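## Task

Shelf spots carry lot numbers on the shelf edge directly beneath them, and several spots may share one number. Bring one cardboard box from lot 740 and one from lot 689 onto the desk so that nothing overhangs any desk edge. Every other cardboard box stays on the shelf where it started. A lot with no box in the storeroom is skipped. The robot must not tip over or finish leaning, or the task fails.

## Robot and tools

ROBOT. A simulated Hello Robot Stretch 3 with a single arm: a two-wheeled base (0.33 m long, 0.34 m wide, rounded rear) that pivots about a point between its drive wheels 0.05 m behind the front edge, a lift on a vertical mast, and a telescoping arm pointing to the robot's right. The gripper reaches forward only by driving the base. With arm retracted and wrist folded, a turn sweeps a 0.28 m radius; an unfolded level wrist reaches past that. Loose objects may occasionally get nudged by outside forces.

FRAMES. Base frame: origin on the floor between the drive wheels, x forward, y left, z up, metres. hand_pose is reported in it, at the point where closed fingertips meet; with wrist joints at zero its x points up, y back toward the mast, z to the rear. Odometry frame = base frame at scene start; base_odometry counts wheel turns only (slip counts as travel), heading in rad, left positive.

move. One action per call. Either "base" and/or "joints" (optionally with "speeds", "pace", "contact_limits"), or "servos": "reboot" alone (re-enables servos that switched off; they hold position). All motions start together.
- base: exactly one key. {"translate_m": d} is an offset from the current position, metres, forward positive, -3 to 3. {"rotate_rad": d} is a turn in place relative to the current heading, left positive, -6.4 to 6.4. No sideways motion. The offset counts from the base position in the last state report (or from wherever it is when the command arrives, if a move was still running).
- joints: absolute targets by name. lift_m 0 to 1.1; arm_m 0 to 0.52 (extension); wrist_yaw_rad -1.345 to 4.42 (0 along the arm, positive swings toward the front); wrist_pitch_rad -1.57 to 0.451 (0 level, negative tips fingers down); wrist_roll_rad -2.911 to 2.918 (0 fingers side by side); gripper_m -0.089 to 0.179 (wider is higher; fingertip gap is about 0.007 m below the value near closed, 0.025 m below when wide); head_pan_rad -3.953 to 1.73 (0 forward, positive left, -1.57 along the arm); head_tilt_rad -1.53 to 0.419 (negative down). Done tolerances: ±0.004 for lift, arm and gripper, ±0.02 yaw and roll, ±0.05 pitch, ±0.1 head.
- pace: "default" or "max". speeds: per-motion top speed, capped at the max value. Default/max: translate 0.12/0.30 m/s, rotate 0.76/1.90 rad/s, lift 0.11/0.15 m/s, arm 0.14/0.40 m/s. Unless lift_m < 0.30, arm_m < 0.03 and wrist_yaw_rad > 2.54, the base is limited to 0.10 m/s and 0.63 rad/s. Each action ends by 14 s (time_out).
- contact_limits: motor_effort percent 1 to 100 that halts the named motion, only beside that motion's own command. arm_m takes a number (negative sense when retracting); translate_m and rotate_rad take a number applied to either wheel, and without one the base has no contact stop; lift_m takes {"down": n, "up": n}, force beyond free motion (below about 12 may trip while moving freely; default roughly 32-47 down, 21-36 up).
- cameras: list from head_camera, nav_camera, wrist_camera, all; [] for none. blocking: true (default) waits until everything rests; false returns in about 0.5 s while motion continues; a later move replaces only the targets it names.
Unknown keys make a call invalid; out-of-range values are refused, and a refusal or an uncommanded stop cancels the rest of that reply's move/wait/finished_scene calls.

wait {seconds 0-10, cameras}: no command, returns state and images, returns early once moves settle. stop {cameras}: brakes running motions, which then read "stopped" and may still press on things. zoom_image {camera, region [x0,y0,x1,y1]} gives a closer look at a region (max 504x504 px) of that camera's latest image. finished_scene {scene: current scene number} ends the scene for good; its result usually reports success and gives the next task. Calls after it go to the next scene.

RESULTS. "move" line: done, or the worst status. base_status/joint_status: done, moving, off_target (resting short, maybe still pushing), contact_stop (that joint goes slack; a slack lift can sink or be pushed up), time_out, torque_fault (wrist/head servo off until reboot). on_its_own lists uncommanded behaviour; its "held at" is the target, not the reading. motor_effort in percent (bracket = peak in last action); full wrist pitch reads about 45, roll about 72. turned_by_wheels vs turned_by_imu: trust the IMU if they differ by over 0.15 rad. base_tilt in degrees (about 4 degree bias). lidar_m: 12 sectors of 30 degrees, first straight ahead, counter-clockwise (4th left, 7th behind, 10th right), plane 0.17 m high, sees legs not tabletops; "-" means nothing or too close. wrist_depth_mm and head_depth_mm: 7x7 median depths from top left. Images: head_camera arrives rotated; rotate it a quarter turn clockwise to view upright; nav_camera needs a quarter turn counterclockwise. Calibration lines give K and T_world_to_cam per camera.

CAUTIONS. Before folding the wrist over the base (yaw to 3.0) or unfolding, put lift between 0.32 and 0.95, pitch -0.4, roll near 0; once folded, lift can go down to 0.25. When yaw is under -0.4, keep pitch at -0.5 or below. To grasp, command gripper_m below the object's width; to let go, at least 0.05 above it. Readings don't confirm a hold; re-send the grip if the stall guard loosens it. Pushing the arm into something rigid with the gripper above about 0.45 m, or driving while holding or hooking something fixed, can tip the robot; if tilt appears, back off. Wrist and head have no contact stop. Avoid drops, releasing moving objects, slams, hard impacts and heavy pushing. Time passes while the controller thinks, and running moves continue meanwhile.

Each tool is called after "Emit:" as a command line: name --argument value for each argument, lists and objects as JSON in quotes; but a table of rows of numbers goes row by row, as --pt "numbers of a row", without its own name.

## Session

Emit:
move

Scene clock: 0.00 s.
base_odometry: x=+0.000 y=+0.000 heading=+0.000
turned_by_wheels: +0.000
turned_by_imu: +0.000
base_tilt: forward=-0.3 right=-1.1
lidar_m: 1.49 1.03 0.94 1.59 2.73 1.10 0.84 0.82 0.87 1.24 1.57 1.87
head_depth_mm: 1635 1978 1988 1995 1934 1914 1913 / 1644 1836 1822 1794 1777 1764 1761 / 1648 1716 1697 1692 1673 1666 1648 / 1604 1614 1584 1587 1575 1556 1550 / 1529 1514 1504 1486 1485 1467 1462 / 1461 1438 1424 1418 1404 1400 1384 / 1381 1371 1355 1350 1345 1337 1330
base_status: not commanded
joint_positions: lift_m=+0.407 arm_m=+0.001 wrist_yaw_rad=+2.998 wrist_pitch_rad=-0.447 wrist_roll_rad=+0.000 gripper_m=+0.037 head_pan_rad=+0.000 head_tilt_rad=-0.003
joint_status: not commanded
measured_speeds: all 0
motor_effort: left_wheel=-0.4 right_wheel=+0.5 lift_m=+24.0 arm_m=-3.1 wrist_yaw_rad=+0.8 wrist_pitch_rad=+1.9 wrist_roll_rad=-0.1 gripper_m=+0.5 head_pan_rad=+0.2 head_tilt_rad=+7.2
hand_pose: x=+0.0104 y=+0.0728 z=+0.4134 quat_wxyz=(+0.206, +0.699, +0.107, +0.677) (m; base frame)
wrist_depth_mm: - 138 - - - - - / - 149 - - - - - / - 164 - - - - - / 926 191 221 881 874 865 868 / 748 720 212 711 714 725 721 / 653 645 129 618 129 632 623 / 565 576 276 557 539 544 550
pictures: head_camera (sideways), nav_camera (sideways), wrist_camera

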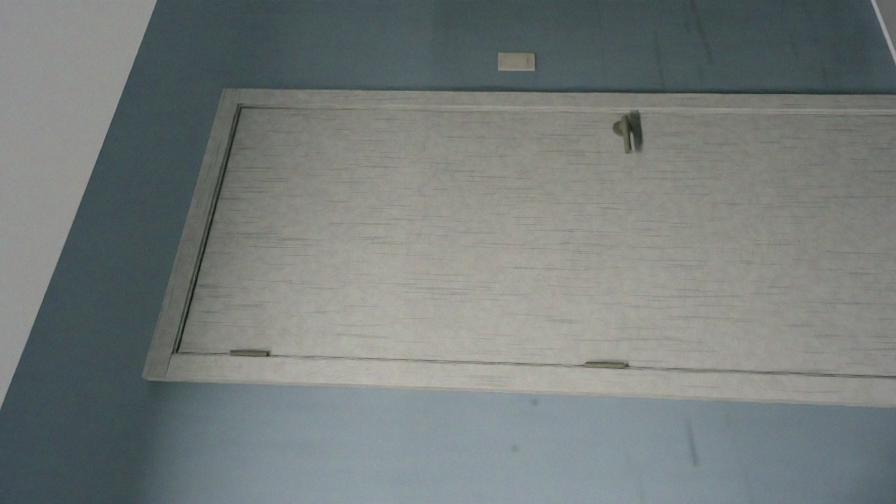

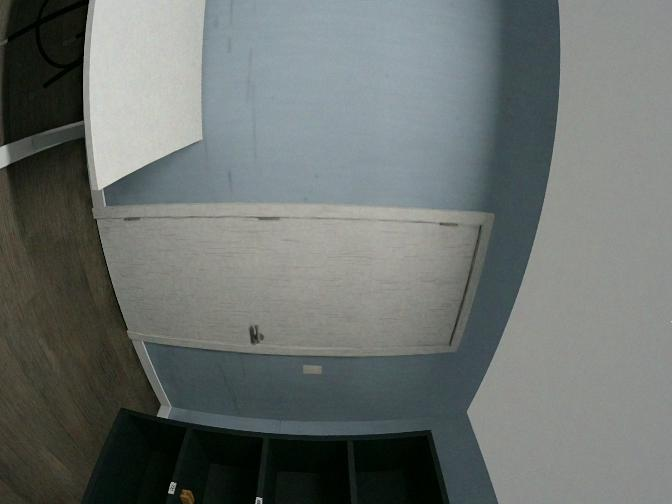

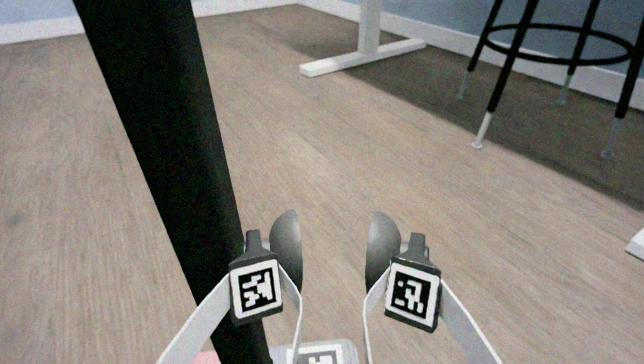

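Emit:
move --joints '{"head_pan_rad": -1.0, "head_tilt_rad": -0.3}' --cameras '["head_camera", "nav_camera"]'

Emit:
move --joints '{"head_pan_rad": 1.2, "head_tilt_rad": -0.4}' --cameras '["nav_camera", "head_camera"]'

Emit:
move --joints '{"head_pan_rad": -2.3, "head_tilt_rad": -0.4}' --cameras '["nav_camera"]'

Emit:
move --joints '{"head_pan_rad": -3.6, "head_tilt_rad": -0.4}' --cameras '["nav_camera"]'

Scene clock: 12.17 s.
move: done
base_odometry: x=+0.000 y=+0.000 heading=+0.000
turned_by_wheels: +0.000
turned_by_imu: +0.000
base_tilt: forward=-0.3 right=-1.4
lidar_m: 1.50 1.03 0.94 1.59 2.73 1.10 0.84 0.82 0.87 1.24 1.57 1.87
head_depth_mm: 1529 1776 1885 1954 1894 1926 1564 / 1545 1795 1903 1992 2022 1917 1549 / 1559 1801 1898 1998 2001 1901 1537 / 1388 1442 1522 1641 1726 1766 1537 / 1594 1825 1940 2049 1945 1882 1534 / 1616 1846 1954 2069 2084 1877 1530 / 1633 1858 1969 2047 2063 1842 1512
base_status: not commanded
joint_positions: lift_m=+0.407 arm_m=+0.001 wrist_yaw_rad=+2.998 wrist_pitch_rad=-0.447 wrist_roll_rad=+0.000 gripper_m=+0.037 head_pan_rad=-1.025 head_tilt_rad=-0.300
joint_status: all done
measured_speeds: all 0
motor_effort: left_wheel=+0.0(0.6) right_wheel=+1.0(1.0) lift_m=+23.9(24.2) arm_m=-10.2(11.1) wrist_yaw_rad=+0.0(1.4) wrist_pitch_rad=+2.0(2.1) wrist_roll_rad=-0.1(0.3) gripper_m=+0.4(0.9) head_pan_rad=+1.2(5.5) head_tilt_rad=-2.9(6.0)
hand_pose: x=+0.0104 y=+0.0728 z=+0.4134 quat_wxyz=(+0.206, +0.699, +0.107, +0.677) (m; base frame)
wrist_depth_mm: - 138 - - - - - / - 149 - - - - - / - 164 - - - - - / 910 190 221 881 872 876 862 / 759 719 212 716 711 729 726 / 644 642 128 616 128 620 618 / 571 582 278 556 538 548 547
pictures: head_camera (sideways), nav_camera (sideways)
camera_calibration:
head_camera: T_world_to_cam=[[-0.166676, 0.185362, -0.968432, 1.27694], [0.873828, 0.482765, -0.0579905, 0.0697976], [0.456776, -0.855908, -0.242439, 0.268325], [0, 0, 0, 1]] pos_world=[0.0292801, -0.0407305, 1.30573]
nav_camera: T_world_to_cam=[[0.154849, -0.222228, 0.96262, -1.21082], [-0.84719, -0.531114, 0.0136692, 0.0375464], [0.508224, -0.817638, -0.270512, 0.302206], [0, 0, 0, 1]] pos_world=[0.065716, -0.00204244, 1.2468]

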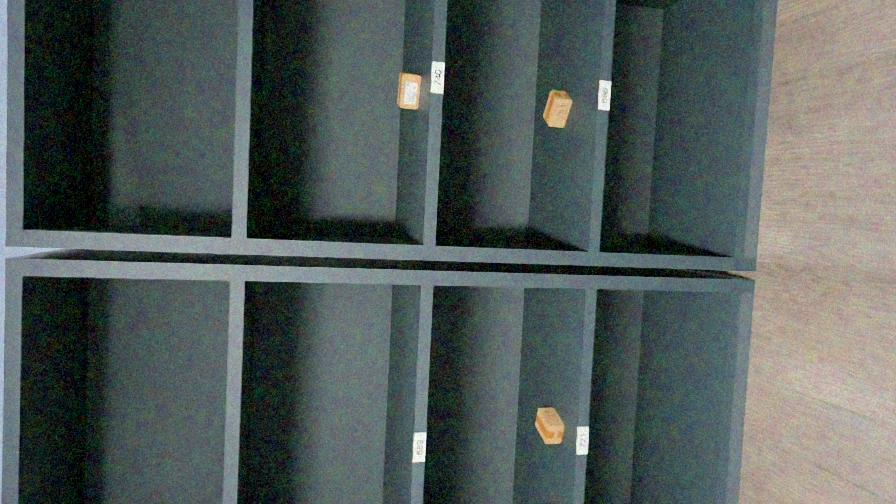

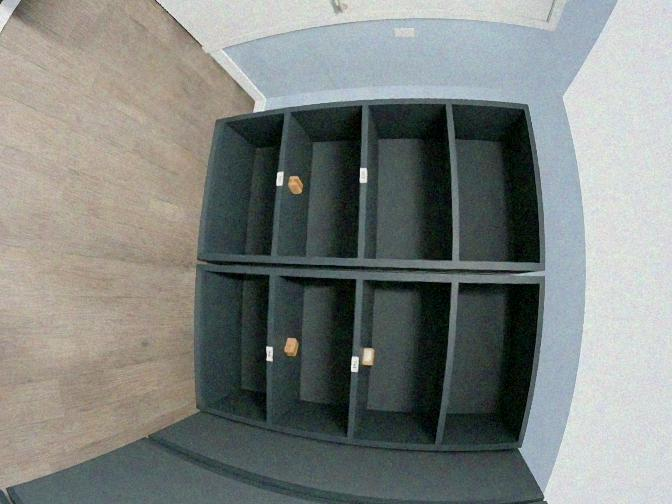

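Scene clock: 14.63 s.
move: done
base_odometry: x=+0.000 y=+0.000 heading=+0.000
turned_by_wheels: +0.000
turned_by_imu: +0.000
base_tilt: forward=-0.2 right=-1.1
lidar_m: 1.49 1.03 0.94 1.59 2.73 1.10 0.84 0.82 0.87 1.24 1.57 1.87
head_depth_mm: 1314 1376 1445 1488 1107 847 1381 / 1408 1483 1556 1602 1102 913 1381 / 1529 1607 1703 1697 1091 1594 1368 / 1668 1756 1869 1683 1133 1753 1400 / 1840 1952 2092 1658 1264 1748 1395 / 2036 2180 2346 1644 2139 1712 1390 / 2284 2469 2666 2833 2334 1720 1383
base_status: not commanded
joint_positions: lift_m=+0.407 arm_m=+0.001 wrist_yaw_rad=+2.998 wrist_pitch_rad=-0.447 wrist_roll_rad=+0.000 gripper_m=+0.037 head_pan_rad=+1.209 head_tilt_rad=-0.404
joint_status: all done
measured_speeds: translate_m=+0.000 rotate_rad=+0.000 lift_m=+0.000 arm_m=+0.000 wrist_yaw_rad=+0.000 wrist_pitch_rad=+0.000 wrist_roll_rad=+0.000 head_pan_rad=-0.024 head_tilt_rad=+0.000
motor_effort: left_wheel=-0.7(0.8) right_wheel=+0.7(1.2) lift_m=+23.8(24.6) arm_m=-14.0(14.2) wrist_yaw_rad=+0.3(1.8) wrist_pitch_rad=+2.0(2.1) wrist_roll_rad=+0.2(0.3) gripper_m=+0.2(0.9) head_pan_rad=-3.0(5.3) head_tilt_rad=+2.1(6.2)
hand_pose: x=+0.0104 y=+0.0728 z=+0.4134 quat_wxyz=(+0.206, +0.699, +0.107, +0.677) (m; base frame)
wrist_depth_mm: - 138 - - - - - / - 149 - - - - - / - 165 - - - - - / 910 191 221 886 873 867 845 / 759 725 212 720 709 731 736 / 647 640 129 625 129 626 626 / 570 574 278 554 537 553 549
pictures: head_camera (sideways), nav_camera (sideways)
camera_calibration:
head_camera: T_world_to_cam=[[-0.0784944, -0.33768, -0.937982, 1.23664], [-0.920469, 0.385883, -0.0618917, 0.0858137], [0.382851, 0.858526, -0.341114, 0.3972], [0, 0, 0, 1]] pos_world=[0.0239895, 0.0434667, 1.30074]
nav_camera: T_world_to_cam=[[0.114571, 0.350358, 0.929582, -1.16744], [0.940461, -0.339685, 0.0121152, 0.0286666], [0.32001, 0.872848, -0.368416, 0.430771], [0, 0, 0, 1]] pos_world=[-0.0310564, 0.0427617, 1.24359]

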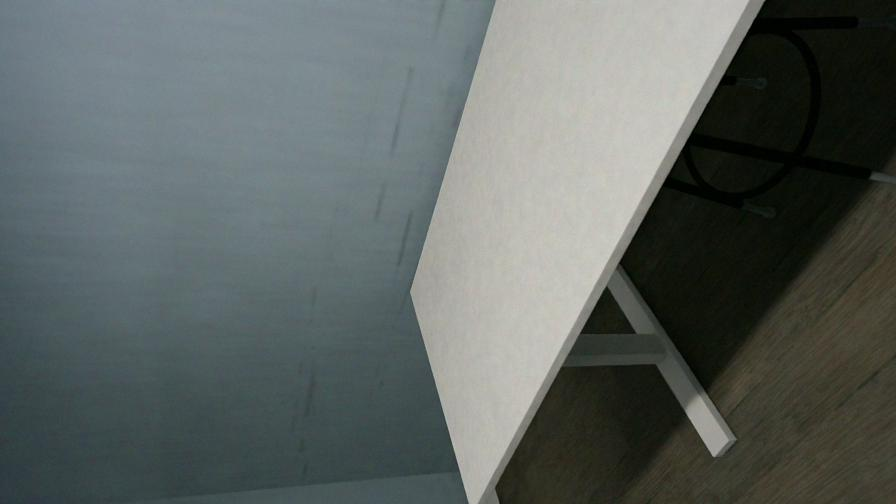

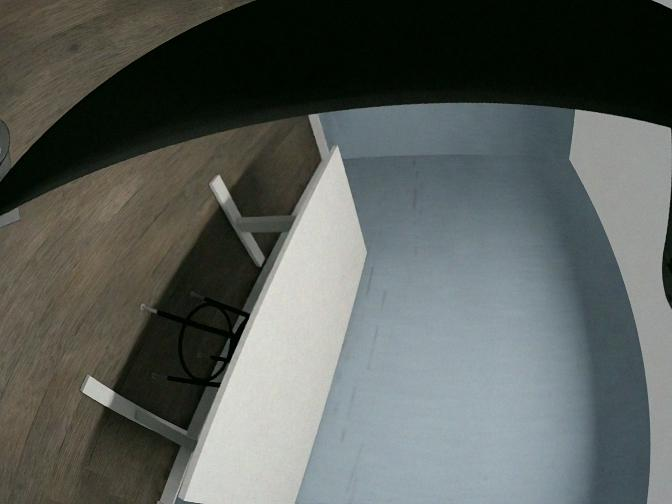

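Scene clock: 17.67 s.
move: done
base_odometry: x=+0.000 y=+0.000 heading=+0.000
turned_by_wheels: +0.000
turned_by_imu: +0.000
base_tilt: forward=-0.4 right=-1.2
lidar_m: 1.49 1.03 0.93 1.58 2.74 1.10 0.84 0.82 0.87 1.24 1.57 1.87
head_depth_mm: 657 690 735 778 830 892 959 / 686 724 763 810 868 935 1008 / 707 746 797 856 917 986 1073 / 731 776 824 884 952 1032 1121 / 758 806 866 929 1001 1085 1189 / 790 841 905 976 1056 1149 1264 / 824 881 948 1028 1115 1226 1315
base_status: not commanded
joint_positions: lift_m=+0.407 arm_m=+0.001 wrist_yaw_rad=+2.998 wrist_pitch_rad=-0.447 wrist_roll_rad=+0.000 gripper_m=+0.037 head_pan_rad=-2.309 head_tilt_rad=-0.400
joint_status: all done
measured_speeds: translate_m=+0.000 rotate_rad=+0.000 lift_m=+0.000 arm_m=+0.000 wrist_yaw_rad=+0.000 wrist_pitch_rad=+0.000 wrist_roll_rad=+0.000 head_pan_rad=+0.024 head_tilt_rad=+0.000
motor_effort: left_wheel=-0.5(0.9) right_wheel=+0.6(1.1) lift_m=+23.4(24.4) arm_m=-13.5(14.2) wrist_yaw_rad=-0.2(2.6) wrist_pitch_rad=+2.0(2.1) wrist_roll_rad=-0.1(0.3) gripper_m=+0.8(1.0) head_pan_rad=+3.2(6.7) head_tilt_rad=+4.4(7.9)
hand_pose: x=+0.0104 y=+0.0728 z=+0.4134 quat_wxyz=(+0.206, +0.699, +0.107, +0.677) (m; base frame)
wrist_depth_mm: - 138 - - - - - / - 150 - - - - - / - 165 - - - - - / 895 191 221 897 883 877 854 / 761 726 212 716 696 720 721 / 650 642 129 611 129 629 629 / 567 577 278 549 541 552 547
pictures: nav_camera (sideways)
camera_calibration:
nav_camera: T_world_to_cam=[[-0.232952, -0.281618, 0.930819, -1.16693], [-0.750365, 0.660912, 0.0121681, 0.0389118], [-0.618617, -0.695619, -0.365277, 0.432411], [0, 0, 0, 1]] pos_world=[0.0248558, -0.0535534, 1.24368]

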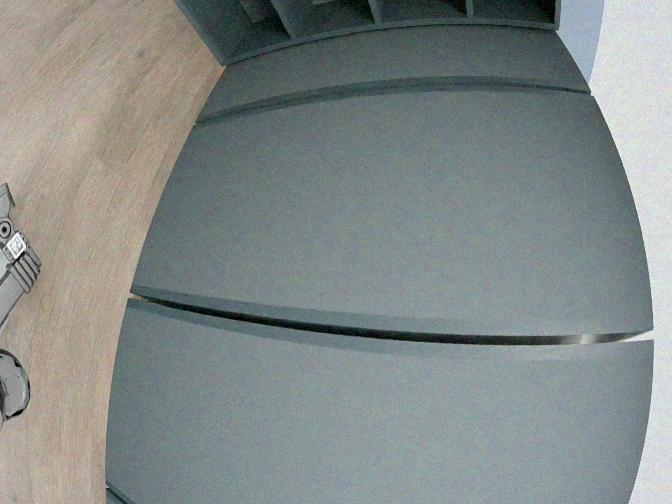

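Scene clock: 18.80 s.
move: done
base_odometry: x=+0.000 y=+0.000 heading=+0.000
turned_by_wheels: +0.000
turned_by_imu: +0.000
base_tilt: forward=-0.3 right=-1.4
lidar_m: 1.49 1.03 0.93 1.59 2.74 1.10 0.84 0.82 0.87 1.24 1.57 1.87
head_depth_mm: 2326 2431 2570 2693 2481 1804 1434 / 2439 2565 2705 2896 2457 1785 1420 / 1404 1535 1687 1865 2097 1767 1416 / 1213 1301 1397 1526 1667 1708 1410 / 1063 1123 1210 1283 1383 1514 1401 / 947 997 1052 1121 1196 1286 1324 / 849 890 938 987 1048 1110 1191
base_status: not commanded
joint_positions: lift_m=+0.407 arm_m=+0.001 wrist_yaw_rad=+2.998 wrist_pitch_rad=-0.447 wrist_roll_rad=+0.000 gripper_m=+0.037 head_pan_rad=-3.632 head_tilt_rad=-0.400
joint_status: all done
measured_speeds: all 0
motor_effort: left_wheel=-0.2(0.7) right_wheel=+0.5(1.1) lift_m=+23.4(24.2) arm_m=-12.8(14.1) wrist_yaw_rad=+0.0(1.1) wrist_pitch_rad=+1.9(2.1) wrist_roll_rad=-0.1(0.3) gripper_m=+0.2(0.8) head_pan_rad=+2.3(6.2) head_tilt_rad=+4.3(7.6)
hand_pose: x=+0.0104 y=+0.0728 z=+0.4134 quat_wxyz=(+0.206, +0.699, +0.107, +0.677) (m; base frame)
wrist_depth_mm: - 138 - - - - - / - 150 - - - - - / - 164 - - - - - / 915 191 222 879 880 877 856 / 759 728 212 718 717 733 714 / 643 640 129 611 129 626 628 / 569 574 278 560 537 545 544
pictures: nav_camera (sideways)
camera_calibration:
nav_camera: T_world_to_cam=[[-0.329889, 0.156694, 0.930925, -1.16648], [0.456838, 0.889467, 0.0121726, 0.0315419], [-0.826119, 0.429297, -0.365009, 0.433328], [0, 0, 0, 1]] pos_world=[-0.0412375, -0.0313019, 1.24369]

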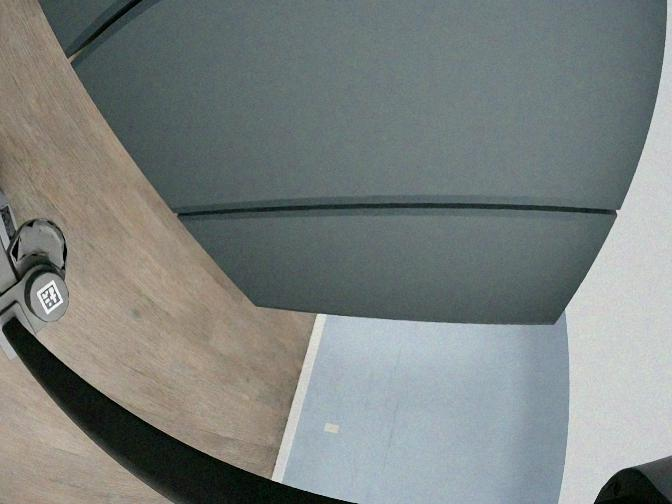

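Emit:
move --joints '{"head_pan_rad": -1.0, "head_tilt_rad": -0.4}' --cameras '["head_camera"]'

Emit:
zoom_image --camera "head_camera" --region '[300, 0, 620, 180]'

Emit:
zoom_image --camera "head_camera" --region '[300, 324, 620, 504]'

Scene clock: 51.53 s.
move: done
base_odometry: x=+0.000 y=+0.000 heading=+0.000
turned_by_wheels: +0.000
turned_by_imu: +0.000
base_tilt: forward=-0.4 right=-1.2
lidar_m: 1.49 1.03 0.94 1.58 2.74 1.10 0.84 0.82 0.87 1.24 1.57 1.87
head_depth_mm: 1656 1760 1832 1980 2094 1787 1426 / 1666 1782 1861 1999 2099 1789 1429 / 1688 1772 1884 2023 2156 1785 1412 / 1621 1456 1613 1745 1799 1785 1416 / 1734 1848 1925 2041 2132 1763 1400 / 1746 1867 1945 2064 2116 1755 1390 / 1761 1902 1962 2105 2144 1747 1383
base_status: not commanded
joint_positions: lift_m=+0.407 arm_m=+0.001 wrist_yaw_rad=+2.998 wrist_pitch_rad=-0.447 wrist_roll_rad=+0.000 gripper_m=+0.037 head_pan_rad=-0.992 head_tilt_rad=-0.400
joint_status: all done
measured_speeds: translate_m=+0.000 rotate_rad=+0.000 lift_m=+0.000 arm_m=+0.000 wrist_yaw_rad=+0.000 wrist_pitch_rad=+0.000 wrist_roll_rad=+0.000 head_pan_rad=-0.024 head_tilt_rad=+0.000
motor_effort: left_wheel=-0.3(0.8) right_wheel=+0.0(1.5) lift_m=+24.1(24.5) arm_m=-12.8(13.9) wrist_yaw_rad=+0.0(1.4) wrist_pitch_rad=+1.9(2.1) wrist_roll_rad=+0.1(0.3) gripper_m=+0.3(1.0) head_pan_rad=-3.0(6.1) head_tilt_rad=+3.9(6.9)
hand_pose: x=+0.0104 y=+0.0728 z=+0.4134 quat_wxyz=(+0.206, +0.699, +0.107, +0.677) (m; base frame)
wrist_depth_mm: - 138 - - - - - / - 150 - - - - - / - 165 - - - - - / 898 192 221 885 882 859 866 / 764 734 212 711 706 738 732 / 651 646 129 620 129 629 620 / 574 580 277 557 544 554 547
pictures: head_camera (sideways)
camera_calibration:
head_camera: T_world_to_cam=[[-0.224886, 0.259355, -0.939234, 1.23916], [0.853908, 0.516745, -0.0617645, 0.0748247], [0.469326, -0.81591, -0.337674, 0.392196], [0, 0, 0, 1]] pos_world=[0.0307089, -0.0400519, 1.30092]

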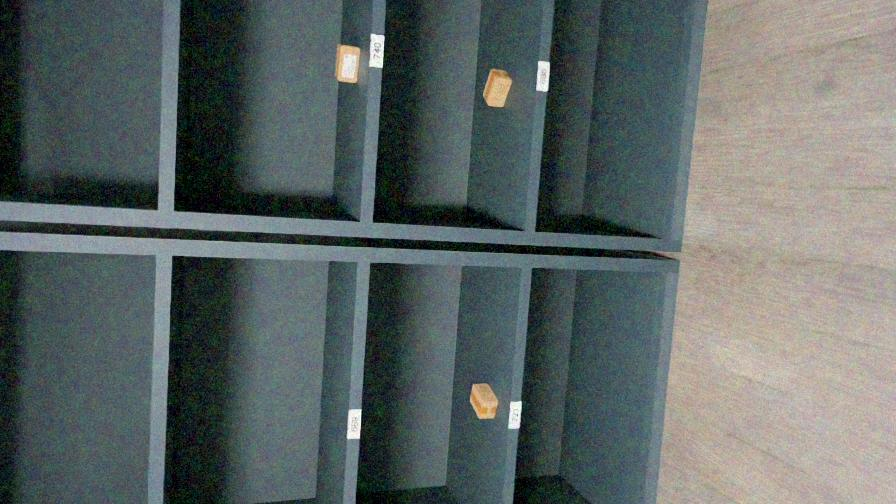

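Scaled by 1.575 from the camera's 896x504 image, which has a finer 1280x720 frame.

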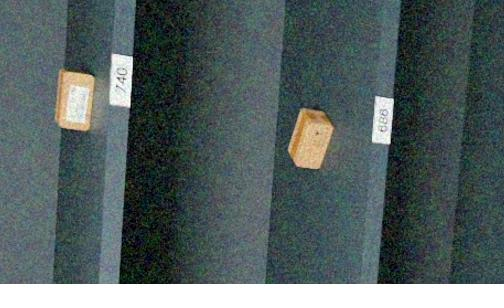

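Scaled by 1.575 from the camera's 896x504 image, which has a finer 1280x720 frame.

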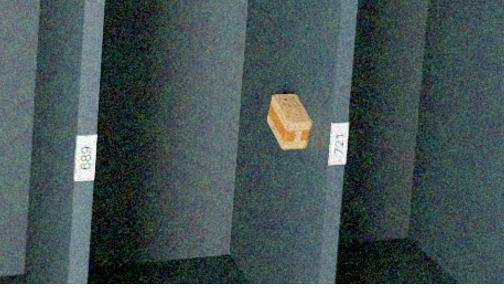

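Emit:
move --base '{"rotate_rad": 2.07}' --joints '{"lift_m": 0.27, "head_pan_rad": 0.0, "head_tilt_rad": -0.3}' --cameras '["nav_camera"]'

Scene clock: 168.53 s.
move: done
base_odometry: x=+0.000 y=+0.000 heading=+2.070
turned_by_wheels: +2.070
turned_by_imu: +2.036
base_tilt: forward=-0.3 right=-1.3
lidar_m: 2.71 1.14 0.85 0.82 0.85 1.18 1.57 1.87 1.49 1.03 0.94 1.59
head_depth_mm: 2347 2481 2592 2695 2778 2045 1560 / 2357 2464 2547 2691 2779 2048 1545 / 2349 2469 2553 2683 2804 2034 1553 / 2353 2455 2558 2729 2785 2002 1538 / 2346 2415 2581 2681 2794 2004 1539 / 2357 2476 2569 2714 2777 1963 1527 / 2356 2448 2565 2679 2809 1989 1522
base_status: done
joint_positions: lift_m=+0.270 arm_m=+0.001 wrist_yaw_rad=+2.998 wrist_pitch_rad=-0.448 wrist_roll_rad=+0.000 gripper_m=+0.037 head_pan_rad=+0.000 head_tilt_rad=-0.298
joint_status: all done
measured_speeds: all 0
motor_effort: left_wheel=-8.7(12.4) right_wheel=+9.2(12.8) lift_m=+29.7(31.0) arm_m=-13.9(14.2) wrist_yaw_rad=+1.0(1.7) wrist_pitch_rad=+2.0(2.2) wrist_roll_rad=-0.1(0.3) gripper_m=+0.4(1.0) head_pan_rad=-2.9(5.8) head_tilt_rad=-0.3(7.6)
hand_pose: x=+0.0104 y=+0.0727 z=+0.2760 quat_wxyz=(+0.207, +0.699, +0.107, +0.677) (m; base frame)
wrist_depth_mm: - 138 779 - - - 855 / - 150 825 - - - 921 / 800 165 754 809 810 797 781 / 680 191 221 655 652 639 646 / 564 547 212 539 530 544 541 / 484 290 128 277 129 463 461 / 254 261 240 252 396 411 411
pictures: nav_camera (sideways)
camera_calibration:
nav_camera: T_world_to_cam=[[0.268171, 0.0171185, 0.963219, -1.2123], [0.0146095, -0.999799, 0.0137011, 0.0322478], [0.96326, 0.0103979, -0.268368, 0.296639], [0, 0, 0, 1]] pos_world=[0.0388917, 0.0499096, 1.24688]

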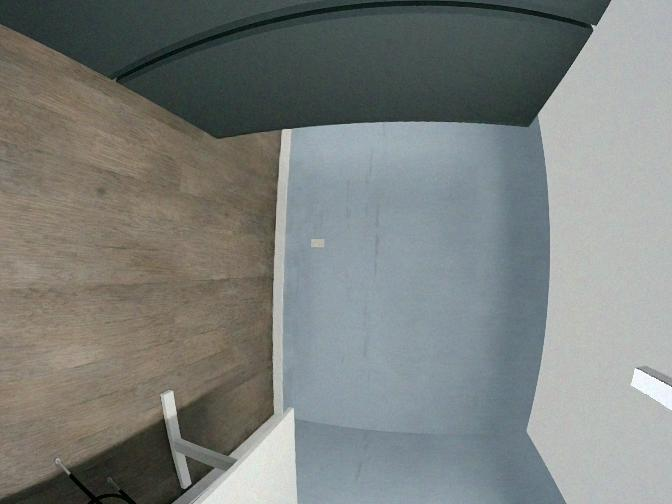

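Emit:
move --base '{"translate_m": 2.15}' --joints '{"head_pan_rad": 1.57, "head_tilt_rad": -0.35}' --pace "max" --cameras '["nav_camera"]'

Scene clock: 185.40 s.
move: done
base_odometry: x=-1.028 y=+1.888 heading=+2.070
turned_by_wheels: +0.000
turned_by_imu: +0.002
base_tilt: forward=-0.3 right=-1.3
lidar_m: 0.58 0.60 0.83 2.24 0.99 1.13 3.28 2.08 1.34 1.51 0.80 0.60
head_depth_mm: 1704 1665 1625 1585 1566 1532 1429 / 1914 2018 2115 2225 2285 1906 1491 / 1920 2032 2142 2284 2369 1907 1478 / 1908 2029 2131 2300 2397 1878 1469 / 1923 2029 2134 2276 2391 1872 1466 / 1902 2015 2159 2260 2377 1841 1455 / 1913 2029 2109 2241 2319 1374 1371
base_status: done
joint_positions: lift_m=+0.270 arm_m=+0.001 wrist_yaw_rad=+2.998 wrist_pitch_rad=-0.448 wrist_roll_rad=+0.000 gripper_m=+0.037 head_pan_rad=+1.570 head_tilt_rad=-0.350
joint_status: all done
measured_speeds: all 0
motor_effort: left_wheel=+4.5(9.2) right_wheel=+3.7(17.3) lift_m=+26.0(27.8) arm_m=-11.4(13.4) wrist_yaw_rad=-0.4(1.8) wrist_pitch_rad=+2.1(2.2) wrist_roll_rad=-0.3(0.3) gripper_m=+0.8(1.0) head_pan_rad=-3.5(5.3) head_tilt_rad=+4.7(5.9)
hand_pose: x=+0.0104 y=+0.0727 z=+0.2760 quat_wxyz=(+0.207, +0.699, +0.107, +0.677) (m; base frame)
wrist_depth_mm: - 138 - - - - - / - 149 - - - - - / 812 165 748 830 809 810 - / 684 191 221 661 660 657 622 / 564 544 211 531 527 541 541 / 483 291 129 277 129 470 462 / 255 261 240 251 392 411 411
pictures: nav_camera (sideways)
camera_calibration:
nav_camera: T_world_to_cam=[[-0.0167433, 0.317925, 0.947968, -1.19064], [0.999817, 0.0140777, 0.0129378, 0.0272327], [-0.00923192, 0.948011, -0.318103, 0.367302], [0, 0, 0, 1]] pos_world=[-0.0437721, 0.0299454, 1.24518]

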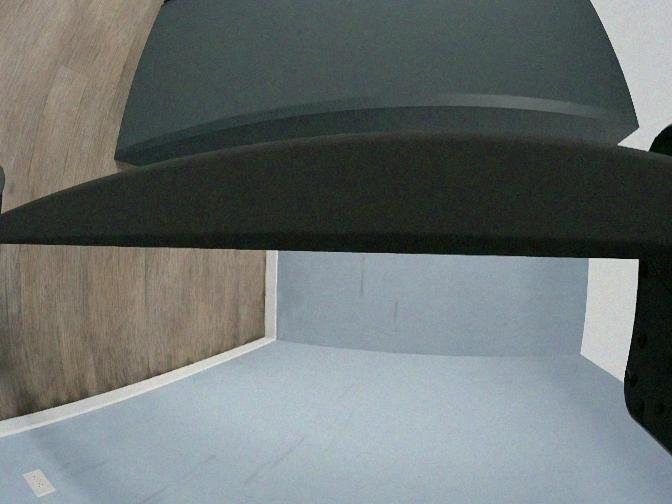

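Emit:
move --base '{"rotate_rad": 1.571}' --joints '{"head_pan_rad": 0.4, "head_tilt_rad": -0.3}' --pace "max" --cameras '["nav_camera"]'

Scene clock: 197.37 s.
move: done
base_odometry: x=-1.028 y=+1.888 heading=-2.643
turned_by_wheels: +1.571
turned_by_imu: +1.539
base_tilt: forward=-0.3 right=-1.3
lidar_m: 2.23 0.90 1.10 3.01 2.08 1.34 1.51 0.82 0.60 0.58 0.60 0.82
head_depth_mm: 1862 1935 2026 2091 2197 2050 1558 / 1934 2011 2109 2184 2287 2027 1565 / 2009 2093 2186 2264 2409 2022 1543 / 1006 1070 1138 1219 1316 1427 1440 / 804 840 884 932 981 1047 1111 / 767 805 845 891 939 1000 1058 / 803 845 888 938 996 1056 1127
base_status: done
joint_positions: lift_m=+0.270 arm_m=+0.001 wrist_yaw_rad=+2.998 wrist_pitch_rad=-0.448 wrist_roll_rad=+0.000 gripper_m=+0.037 head_pan_rad=+0.394 head_tilt_rad=-0.298
joint_status: all done
measured_speeds: all 0
motor_effort: left_wheel=-6.4(14.7) right_wheel=+8.2(14.5) lift_m=+25.2(30.5) arm_m=-13.3(14.3) wrist_yaw_rad=+0.4(1.6) wrist_pitch_rad=+2.0(2.1) wrist_roll_rad=-0.1(0.3) gripper_m=+0.0(1.2) head_pan_rad=+3.6(5.2) head_tilt_rad=+2.8(10.0)
hand_pose: x=+0.0104 y=+0.0727 z=+0.2760 quat_wxyz=(+0.207, +0.699, +0.107, +0.677) (m; base frame)
wrist_depth_mm: - 138 - - - - - / - 150 - - - - - / 845 165 755 815 825 795 791 / 681 191 220 666 655 645 649 / 567 544 212 539 526 543 530 / 481 289 129 278 129 468 465 / 255 260 241 251 393 413 409
pictures: nav_camera (sideways)
camera_calibration:
nav_camera: T_world_to_cam=[[0.241298, 0.118741, 0.963159, -1.21206], [0.396939, -0.917743, 0.0136979, 0.0299197], [0.885559, 0.37901, -0.268582, 0.297392], [0, 0, 0, 1]] pos_world=[0.0172316, 0.0586647, 1.24687]

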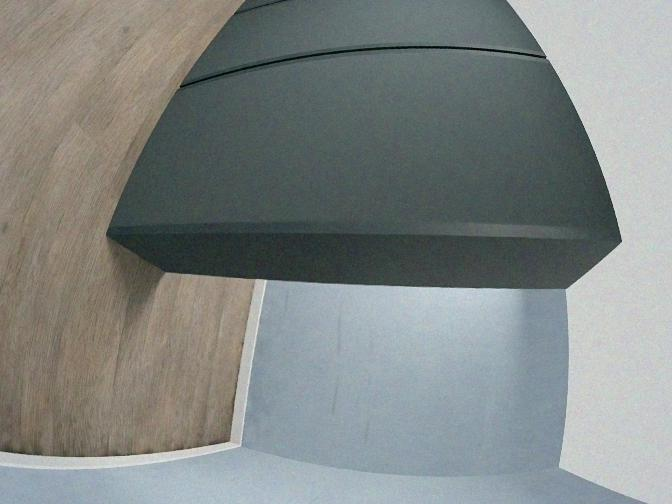

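Emit:
move --base '{"translate_m": 1.55}' --joints '{"head_pan_rad": 1.5, "head_tilt_rad": -0.3}' --pace "max" --cameras '["nav_camera"]'

Scene clock: 208.60 s.
move: done
base_odometry: x=-2.390 y=+1.147 heading=-2.643
turned_by_wheels: +0.000
turned_by_imu: +0.001
base_tilt: forward=-0.5 right=-1.2
lidar_m: 0.70 0.73 1.00 1.35 0.55 0.63 2.25 0.82 0.60 0.58 0.60 0.73
head_depth_mm: 1589 1584 1586 1559 1549 1553 1464 / 2170 2164 2114 2124 2103 1933 1557 / 2847 3330 3312 3272 2755 2024 1545 / 3082 3778 - - 2884 2005 1541 / 3173 3755 - - 2856 1974 1538 / 2913 2829 2882 2267 2343 1984 1522 / 1404 1224 1227 1288 1362 1405 1441
base_status: done
joint_positions: lift_m=+0.270 arm_m=+0.001 wrist_yaw_rad=+2.998 wrist_pitch_rad=-0.448 wrist_roll_rad=+0.000 gripper_m=+0.037 head_pan_rad=+1.500 head_tilt_rad=-0.300
joint_status: all done
measured_speeds: all 0
motor_effort: left_wheel=-2.8(13.0) right_wheel=+5.6(14.0) lift_m=+30.0(31.2) arm_m=-8.7(12.4) wrist_yaw_rad=+0.2(2.0) wrist_pitch_rad=+2.1(2.1) wrist_roll_rad=-0.1(0.3) gripper_m=+0.5(1.2) head_pan_rad=-3.4(5.8) head_tilt_rad=-3.6(5.1)
hand_pose: x=+0.0104 y=+0.0727 z=+0.2760 quat_wxyz=(+0.207, +0.699, +0.107, +0.677) (m; base frame)
wrist_depth_mm: - 138 - - - - - / - 149 - - - - - / - 165 745 815 818 806 771 / - 184 221 649 653 653 639 / 560 544 211 531 526 536 538 / 478 289 128 278 129 466 468 / 254 260 240 251 396 412 410
pictures: nav_camera (sideways)
camera_calibration:
nav_camera: T_world_to_cam=[[0.00216767, 0.270747, 0.962648, -1.20993], [0.998303, -0.0565992, 0.0136707, 0.0262869], [0.0581864, 0.960985, -0.270411, 0.304819], [0, 0, 0, 1]] pos_world=[-0.0413559, 0.0361462, 1.2468]

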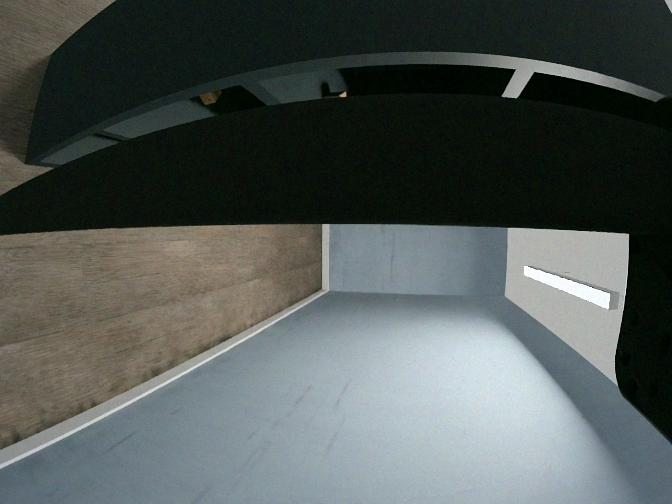

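Emit:
move --base '{"translate_m": 0.33}' --pace "max" --cameras '[]'

Emit:
move --base '{"rotate_rad": -1.571}' --joints '{"head_pan_rad": -2.2, "head_tilt_rad": -0.3}' --pace "max" --cameras '["nav_camera", "head_camera"]'

Scene clock: 228.73 s.
move: done
base_odometry: x=-2.679 y=+0.989 heading=-2.643
turned_by_wheels: +0.000
turned_by_imu: +0.000
base_tilt: forward=-0.3 right=-1.3
lidar_m: 0.38 0.39 0.54 1.47 1.53 0.77 2.26 0.82 0.60 0.58 0.54 0.39
head_depth_mm: 851 844 837 831 827 826 822 / 1151 1141 1132 1123 1116 1118 1112 / 1820 1764 1777 1740 1726 1708 1489 / 2894 3669 - 3808 2713 2008 1538 / 3157 3778 - - 2874 1999 1543 / 3222 3715 3882 - 2859 1987 1520 / 3219 2848 2941 3060 2507 1980 1529
base_status: done
joint_positions: lift_m=+0.270 arm_m=+0.001 wrist_yaw_rad=+2.998 wrist_pitch_rad=-0.448 wrist_roll_rad=+0.000 gripper_m=+0.037 head_pan_rad=+1.500 head_tilt_rad=-0.300
joint_status: not commanded
measured_speeds: all 0
motor_effort: left_wheel=-1.1(13.4) right_wheel=+5.7(13.6) lift_m=+29.0(29.4) arm_m=-4.6(6.4) wrist_yaw_rad=-0.2(2.1) wrist_pitch_rad=+2.1(2.2) wrist_roll_rad=-0.1(0.3) gripper_m=+0.5(0.9) head_pan_rad=-1.8(2.8) head_tilt_rad=-3.3(4.0)
hand_pose: x=+0.0104 y=+0.0727 z=+0.2760 quat_wxyz=(+0.207, +0.699, +0.107, +0.677) (m; base frame)
wrist_depth_mm: - 138 - - - 543 429 / - 149 - - - 526 438 / 837 165 758 828 807 576 439 / 680 191 221 658 654 603 447 / 558 541 212 535 528 532 439 / 481 290 129 277 129 470 442 / 255 261 241 250 392 413 404
pictures: none
No camera images: "cameras" was empty.

Scene clock: 231.57 s.
move: done
base_odometry: x=-2.679 y=+0.989 heading=+2.069
turned_by_wheels: -1.571
turned_by_imu: -1.541
base_tilt: forward=-0.2 right=-1.2
lidar_m: 0.58 0.52 0.39 0.38 0.39 0.55 1.60 1.46 0.77 2.10 0.80 0.59
head_depth_mm: 1356 1356 1448 1372 1518 1405 1471 / 1339 1351 1519 1328 1648 1263 1477 / 1246 1238 1389 1315 1522 1202 1369 / 672 703 734 781 821 1057 951 / 752 783 824 864 907 958 1012 / 902 950 1005 1066 1137 1209 1296 / 2918 3051 3213 3249 2770 1959 1516
base_status: done
joint_positions: lift_m=+0.270 arm_m=+0.001 wrist_yaw_rad=+2.998 wrist_pitch_rad=-0.448 wrist_roll_rad=+0.000 gripper_m=+0.037 head_pan_rad=-2.209 head_tilt_rad=-0.300
joint_status: all done
measured_speeds: translate_m=+0.000 rotate_rad=+0.000 lift_m=+0.000 arm_m=+0.000 wrist_yaw_rad=+0.000 wrist_pitch_rad=+0.000 wrist_roll_rad=+0.000 head_pan_rad=+0.024 head_tilt_rad=+0.000
motor_effort: left_wheel=+6.7(14.3) right_wheel=-8.2(15.4) lift_m=+28.3(29.0) arm_m=-13.4(14.0) wrist_yaw_rad=-0.6(2.0) wrist_pitch_rad=+2.1(2.2) wrist_roll_rad=+0.1(0.3) gripper_m=+0.7(1.0) head_pan_rad=+3.5(5.1) head_tilt_rad=-2.2(5.3)
hand_pose: x=+0.0104 y=+0.0727 z=+0.2760 quat_wxyz=(+0.207, +0.699, +0.107, +0.677) (m; base frame)
wrist_depth_mm: 365 138 381 387 399 407 417 / 402 150 412 425 434 447 453 / 438 165 441 472 476 491 509 / 483 191 221 517 525 526 541 / 525 526 212 519 509 545 544 / 483 291 128 279 129 467 465 / 256 260 240 251 395 411 409
pictures: head_camera (sideways), nav_camera (sideways)
camera_calibration:
head_camera: T_world_to_cam=[[0.108797, 0.224553, -0.968369, 1.27518], [0.777138, -0.626652, -0.0580009, 0.070401], [-0.619855, -0.746246, -0.242687, 0.275214], [0, 0, 0, 1]] pos_world=[-0.0228544, -0.0368514, 1.30572]
nav_camera: T_world_to_cam=[[-0.147398, -0.227531, 0.962551, -1.20889], [-0.811833, 0.58373, 0.0136655, 0.0373355], [-0.564979, -0.779416, -0.270758, 0.309072], [0, 0, 0, 1]] pos_world=[0.0267412, -0.0559576, 1.24679]

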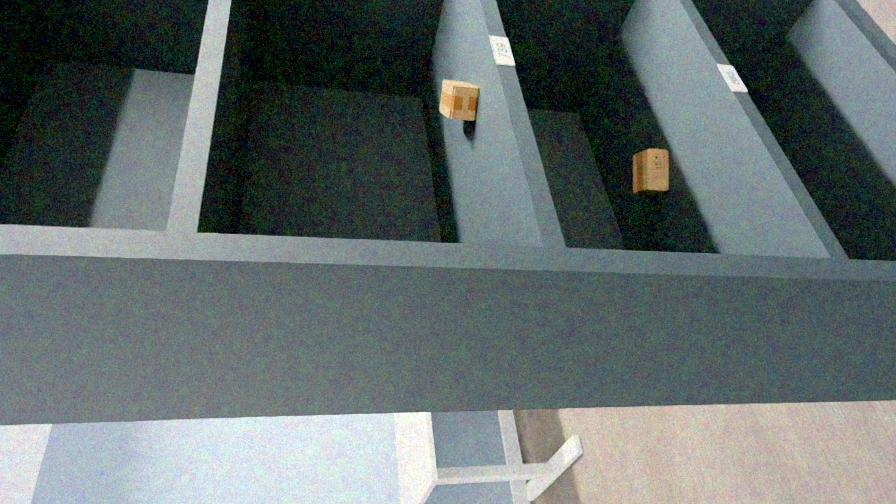

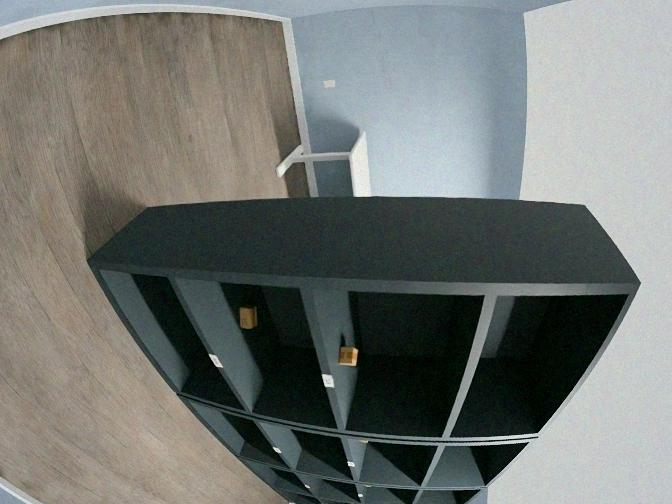

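Emit:
zoom_image --camera "head_camera" --region '[420, 10, 780, 210]'

Emit:
move --base '{"translate_m": -0.8}' --joints '{"head_pan_rad": -2.0, "head_tilt_rad": -0.3}' --pace "max" --cameras '["head_camera", "nav_camera"]'

Scaled by 1.400 from the camera's 896x504 image, which has a finer 1280x720 frame.

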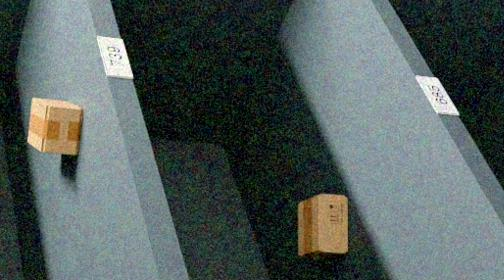

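Scene clock: 246.43 s.
move: done
base_odometry: x=-2.297 y=+0.287 heading=+2.069
turned_by_wheels: +0.000
turned_by_imu: -0.001
base_tilt: forward=-0.3 right=-1.3
lidar_m: 1.37 0.55 0.41 0.39 0.41 0.57 1.66 0.86 0.81 1.06 0.69 1.41
head_depth_mm: 674 701 739 789 853 1125 1034 / 768 762 801 820 819 879 923 / 912 795 957 975 834 1044 927 / 998 819 1096 1127 819 1197 914 / 958 692 1054 1084 755 1181 911 / 911 710 999 1033 698 1136 907 / 876 735 956 993 697 1088 903
base_status: done
joint_positions: lift_m=+0.270 arm_m=+0.001 wrist_yaw_rad=+2.998 wrist_pitch_rad=-0.448 wrist_roll_rad=+0.000 gripper_m=+0.037 head_pan_rad=-2.000 head_tilt_rad=-0.300
joint_status: all done
measured_speeds: all 0
motor_effort: left_wheel=+0.7(13.9) right_wheel=-10.7(15.2) lift_m=+26.8(28.1) arm_m=-12.3(13.7) wrist_yaw_rad=-0.3(2.3) wrist_pitch_rad=+2.1(2.2) wrist_roll_rad=-0.3(0.3) gripper_m=+0.4(1.0) head_pan_rad=-3.3(5.4) head_tilt_rad=+0.1(5.2)
hand_pose: x=+0.0104 y=+0.0727 z=+0.2760 quat_wxyz=(+0.207, +0.699, +0.107, +0.677) (m; base frame)
wrist_depth_mm: 380 138 393 403 414 421 429 / 413 149 427 444 451 459 471 / 453 165 462 491 495 513 521 / 504 191 219 530 533 546 544 / 531 529 212 514 524 543 543 / 483 292 129 279 129 464 466 / 255 261 240 250 396 412 406
pictures: head_camera (sideways), nav_camera (sideways)
camera_calibration:
head_camera: T_world_to_cam=[[0.0598855, 0.242228, -0.968369, 1.27548], [0.890158, -0.451945, -0.0580009, 0.0697116], [-0.451699, -0.858528, -0.242686, 0.274188], [0, 0, 0, 1]] pos_world=[-0.0145864, -0.042053, 1.30572]
nav_camera: T_world_to_cam=[[-0.0970311, -0.253143, 0.962551, -1.2092], [-0.915202, 0.402764, 0.0136655, 0.037966], [-0.39114, -0.879602, -0.270758, 0.308012], [0, 0, 0, 1]] pos_world=[0.0378925, -0.0504634, 1.24679]

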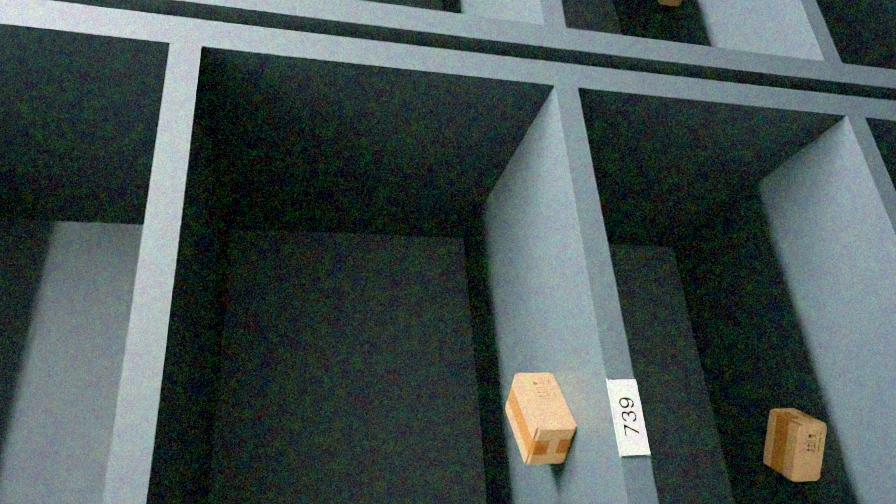

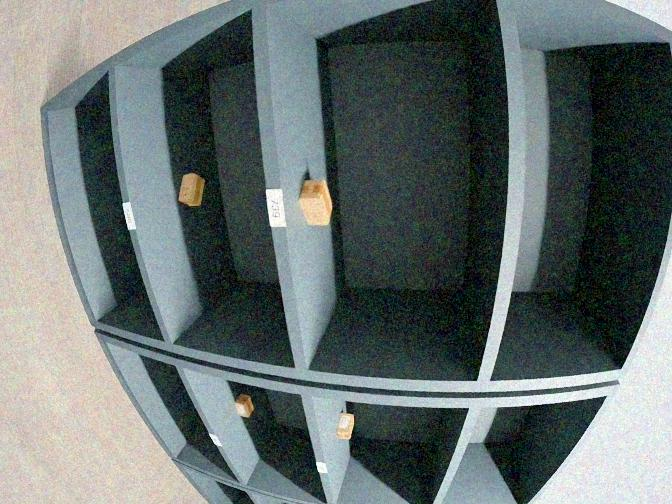

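Emit:
zoom_image --camera "nav_camera" --region '[90, 150, 300, 270]'

Emit:
zoom_image --camera "nav_camera" --region '[180, 380, 380, 500]'

Scaled by 2.400 from the camera's 672x504 image, which has a finer 792x594 frame.

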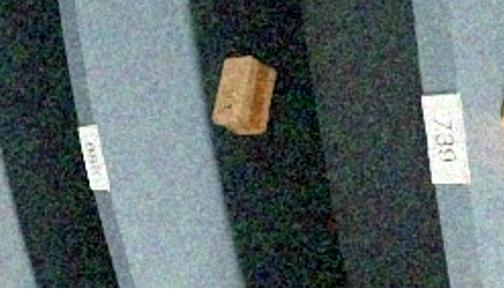

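Scaled by 2.520 from the camera's 672x504 image, which has a finer 792x594 frame.

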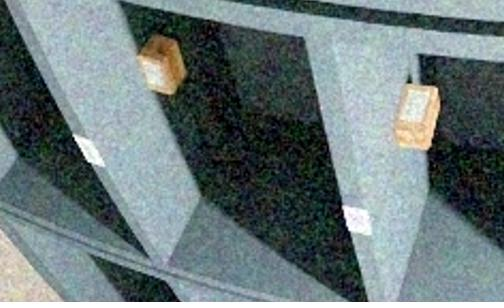

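Emit:
move --joints '{"head_pan_rad": -1.75, "head_tilt_rad": -0.6}' --cameras '["head_camera"]'

Emit:
move --base '{"translate_m": -0.75}' --pace "max" --cameras '["head_camera", "nav_camera"]'

Scene clock: 259.03 s.
move: done
base_odometry: x=-2.297 y=+0.287 heading=+2.069
turned_by_wheels: +0.000
turned_by_imu: +0.000
base_tilt: forward=-0.2 right=-1.4
lidar_m: 1.36 0.55 0.41 0.39 0.41 0.57 1.66 0.86 0.81 1.07 0.69 1.42
head_depth_mm: 918 977 911 983 1030 1073 1197 / 914 1007 901 1252 1100 1285 1198 / 898 990 888 1247 1092 1284 1180 / 883 969 746 1215 1078 1276 1170 / 869 954 861 1188 1069 940 1149 / 856 940 851 1168 1072 937 1142 / 840 921 837 1140 1061 904 1141
base_status: not commanded
joint_positions: lift_m=+0.270 arm_m=+0.001 wrist_yaw_rad=+2.998 wrist_pitch_rad=-0.448 wrist_roll_rad=+0.000 gripper_m=+0.037 head_pan_rad=-1.750 head_tilt_rad=-0.605
joint_status: all done
measured_speeds: all 0
motor_effort: left_wheel=+0.2(0.7) right_wheel=-10.6(11.4) lift_m=+26.0(26.8) arm_m=-11.9(12.9) wrist_yaw_rad=+0.6(1.6) wrist_pitch_rad=+2.1(2.1) wrist_roll_rad=+0.2(0.3) gripper_m=+0.4(0.9) head_pan_rad=+3.0(4.5) head_tilt_rad=-4.0(5.8)
hand_pose: x=+0.0104 y=+0.0727 z=+0.2760 quat_wxyz=(+0.207, +0.699, +0.107, +0.677) (m; base frame)
wrist_depth_mm: 382 138 395 408 412 426 432 / 422 150 428 441 456 466 474 / 453 165 462 489 495 514 524 / 503 192 221 533 537 538 552 / 528 529 212 514 535 547 537 / 481 290 129 279 129 470 466 / 256 260 241 252 394 408 409
pictures: head_camera (sideways)
camera_calibration:
head_camera: T_world_to_cam=[[0.0478026, 0.524176, -0.850267, 1.12143], [0.977717, -0.198758, -0.067563, 0.0816012], [-0.204412, -0.828091, -0.521997, 0.636159], [0, 0, 0, 1]] pos_world=[-0.00335186, -0.0448129, 1.29111]

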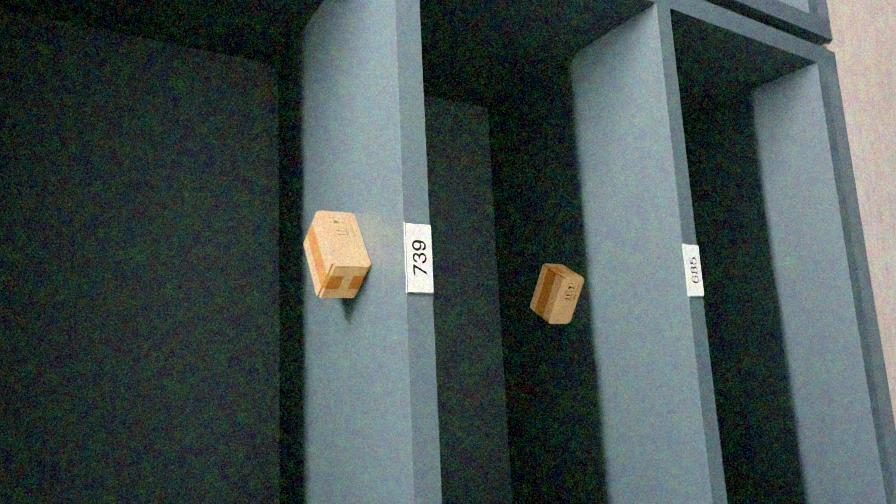

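Scene clock: 262.87 s.
move: done
base_odometry: x=-1.938 y=-0.372 heading=+2.070
turned_by_wheels: +0.000
turned_by_imu: -0.001
base_tilt: forward=-0.3 right=-1.2
lidar_m: 1.48 0.57 0.42 0.41 0.42 0.59 1.72 0.93 1.03 0.62 0.63 1.22
head_depth_mm: 917 1011 923 1279 1110 1328 1202 / 899 986 855 1256 1101 1290 1189 / 883 973 834 1224 1062 1291 1182 / 873 956 887 1198 1087 954 1158 / 854 941 869 1172 1079 948 1150 / 841 925 858 1075 1042 910 1096 / 810 777 716 628 739 837 1015
base_status: done
joint_positions: lift_m=+0.270 arm_m=+0.001 wrist_yaw_rad=+2.998 wrist_pitch_rad=-0.448 wrist_roll_rad=+0.000 gripper_m=+0.037 head_pan_rad=-1.750 head_tilt_rad=-0.600
joint_status: not commanded
measured_speeds: all 0
motor_effort: left_wheel=+0.4(11.1) right_wheel=-7.3(17.7) lift_m=+25.9(26.8) arm_m=-11.6(12.6) wrist_yaw_rad=-0.5(1.6) wrist_pitch_rad=+2.0(2.2) wrist_roll_rad=+0.0(0.3) gripper_m=+0.3(0.9) head_pan_rad=+2.5(4.0) head_tilt_rad=+3.7(4.4)
hand_pose: x=+0.0104 y=+0.0727 z=+0.2760 quat_wxyz=(+0.207, +0.699, +0.107, +0.677) (m; base frame)
wrist_depth_mm: 393 138 409 421 429 436 445 / 432 150 439 455 469 475 484 / 473 165 477 503 517 528 536 / 512 192 218 538 548 549 - / 542 541 212 518 531 540 533 / 484 290 128 279 128 465 464 / 256 261 241 252 395 411 411
pictures: head_camera (sideways), nav_camera (sideways)
camera_calibration:
head_camera: T_world_to_cam=[[0.0470899, 0.520239, -0.852721, 1.12464], [0.977661, -0.199069, -0.0674612, 0.0814694], [-0.204846, -0.830495, -0.517992, 0.63095], [0, 0, 0, 1]] pos_world=[-0.00336075, -0.0448623, 1.29133]
nav_camera: T_world_to_cam=[[-0.0798739, -0.537197, 0.839666, -1.04897], [-0.986991, 0.160531, 0.00881531, 0.0447228], [-0.139528, -0.828039, -0.543031, 0.660787], [0, 0, 0, 1]] pos_world=[0.0525543, -0.0235232, 1.23921]

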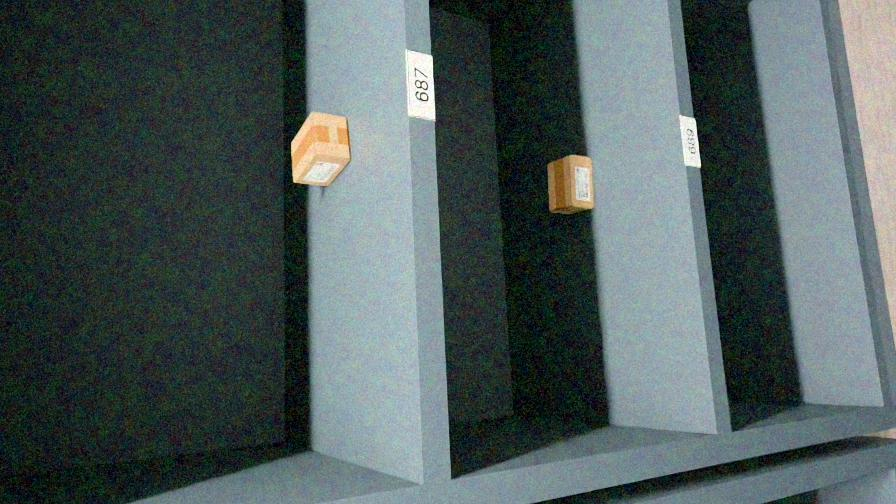

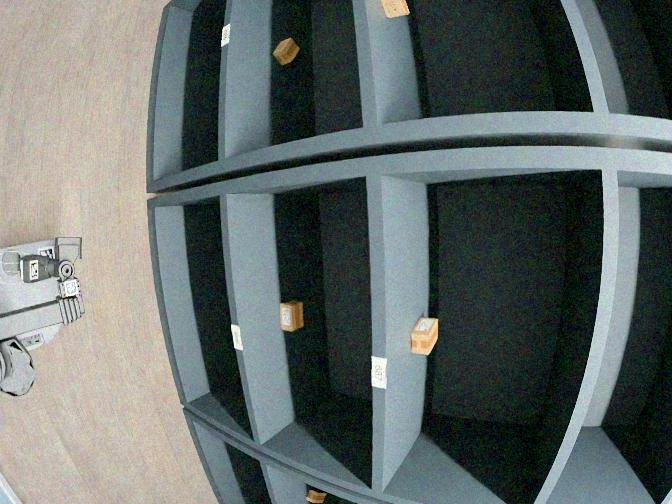

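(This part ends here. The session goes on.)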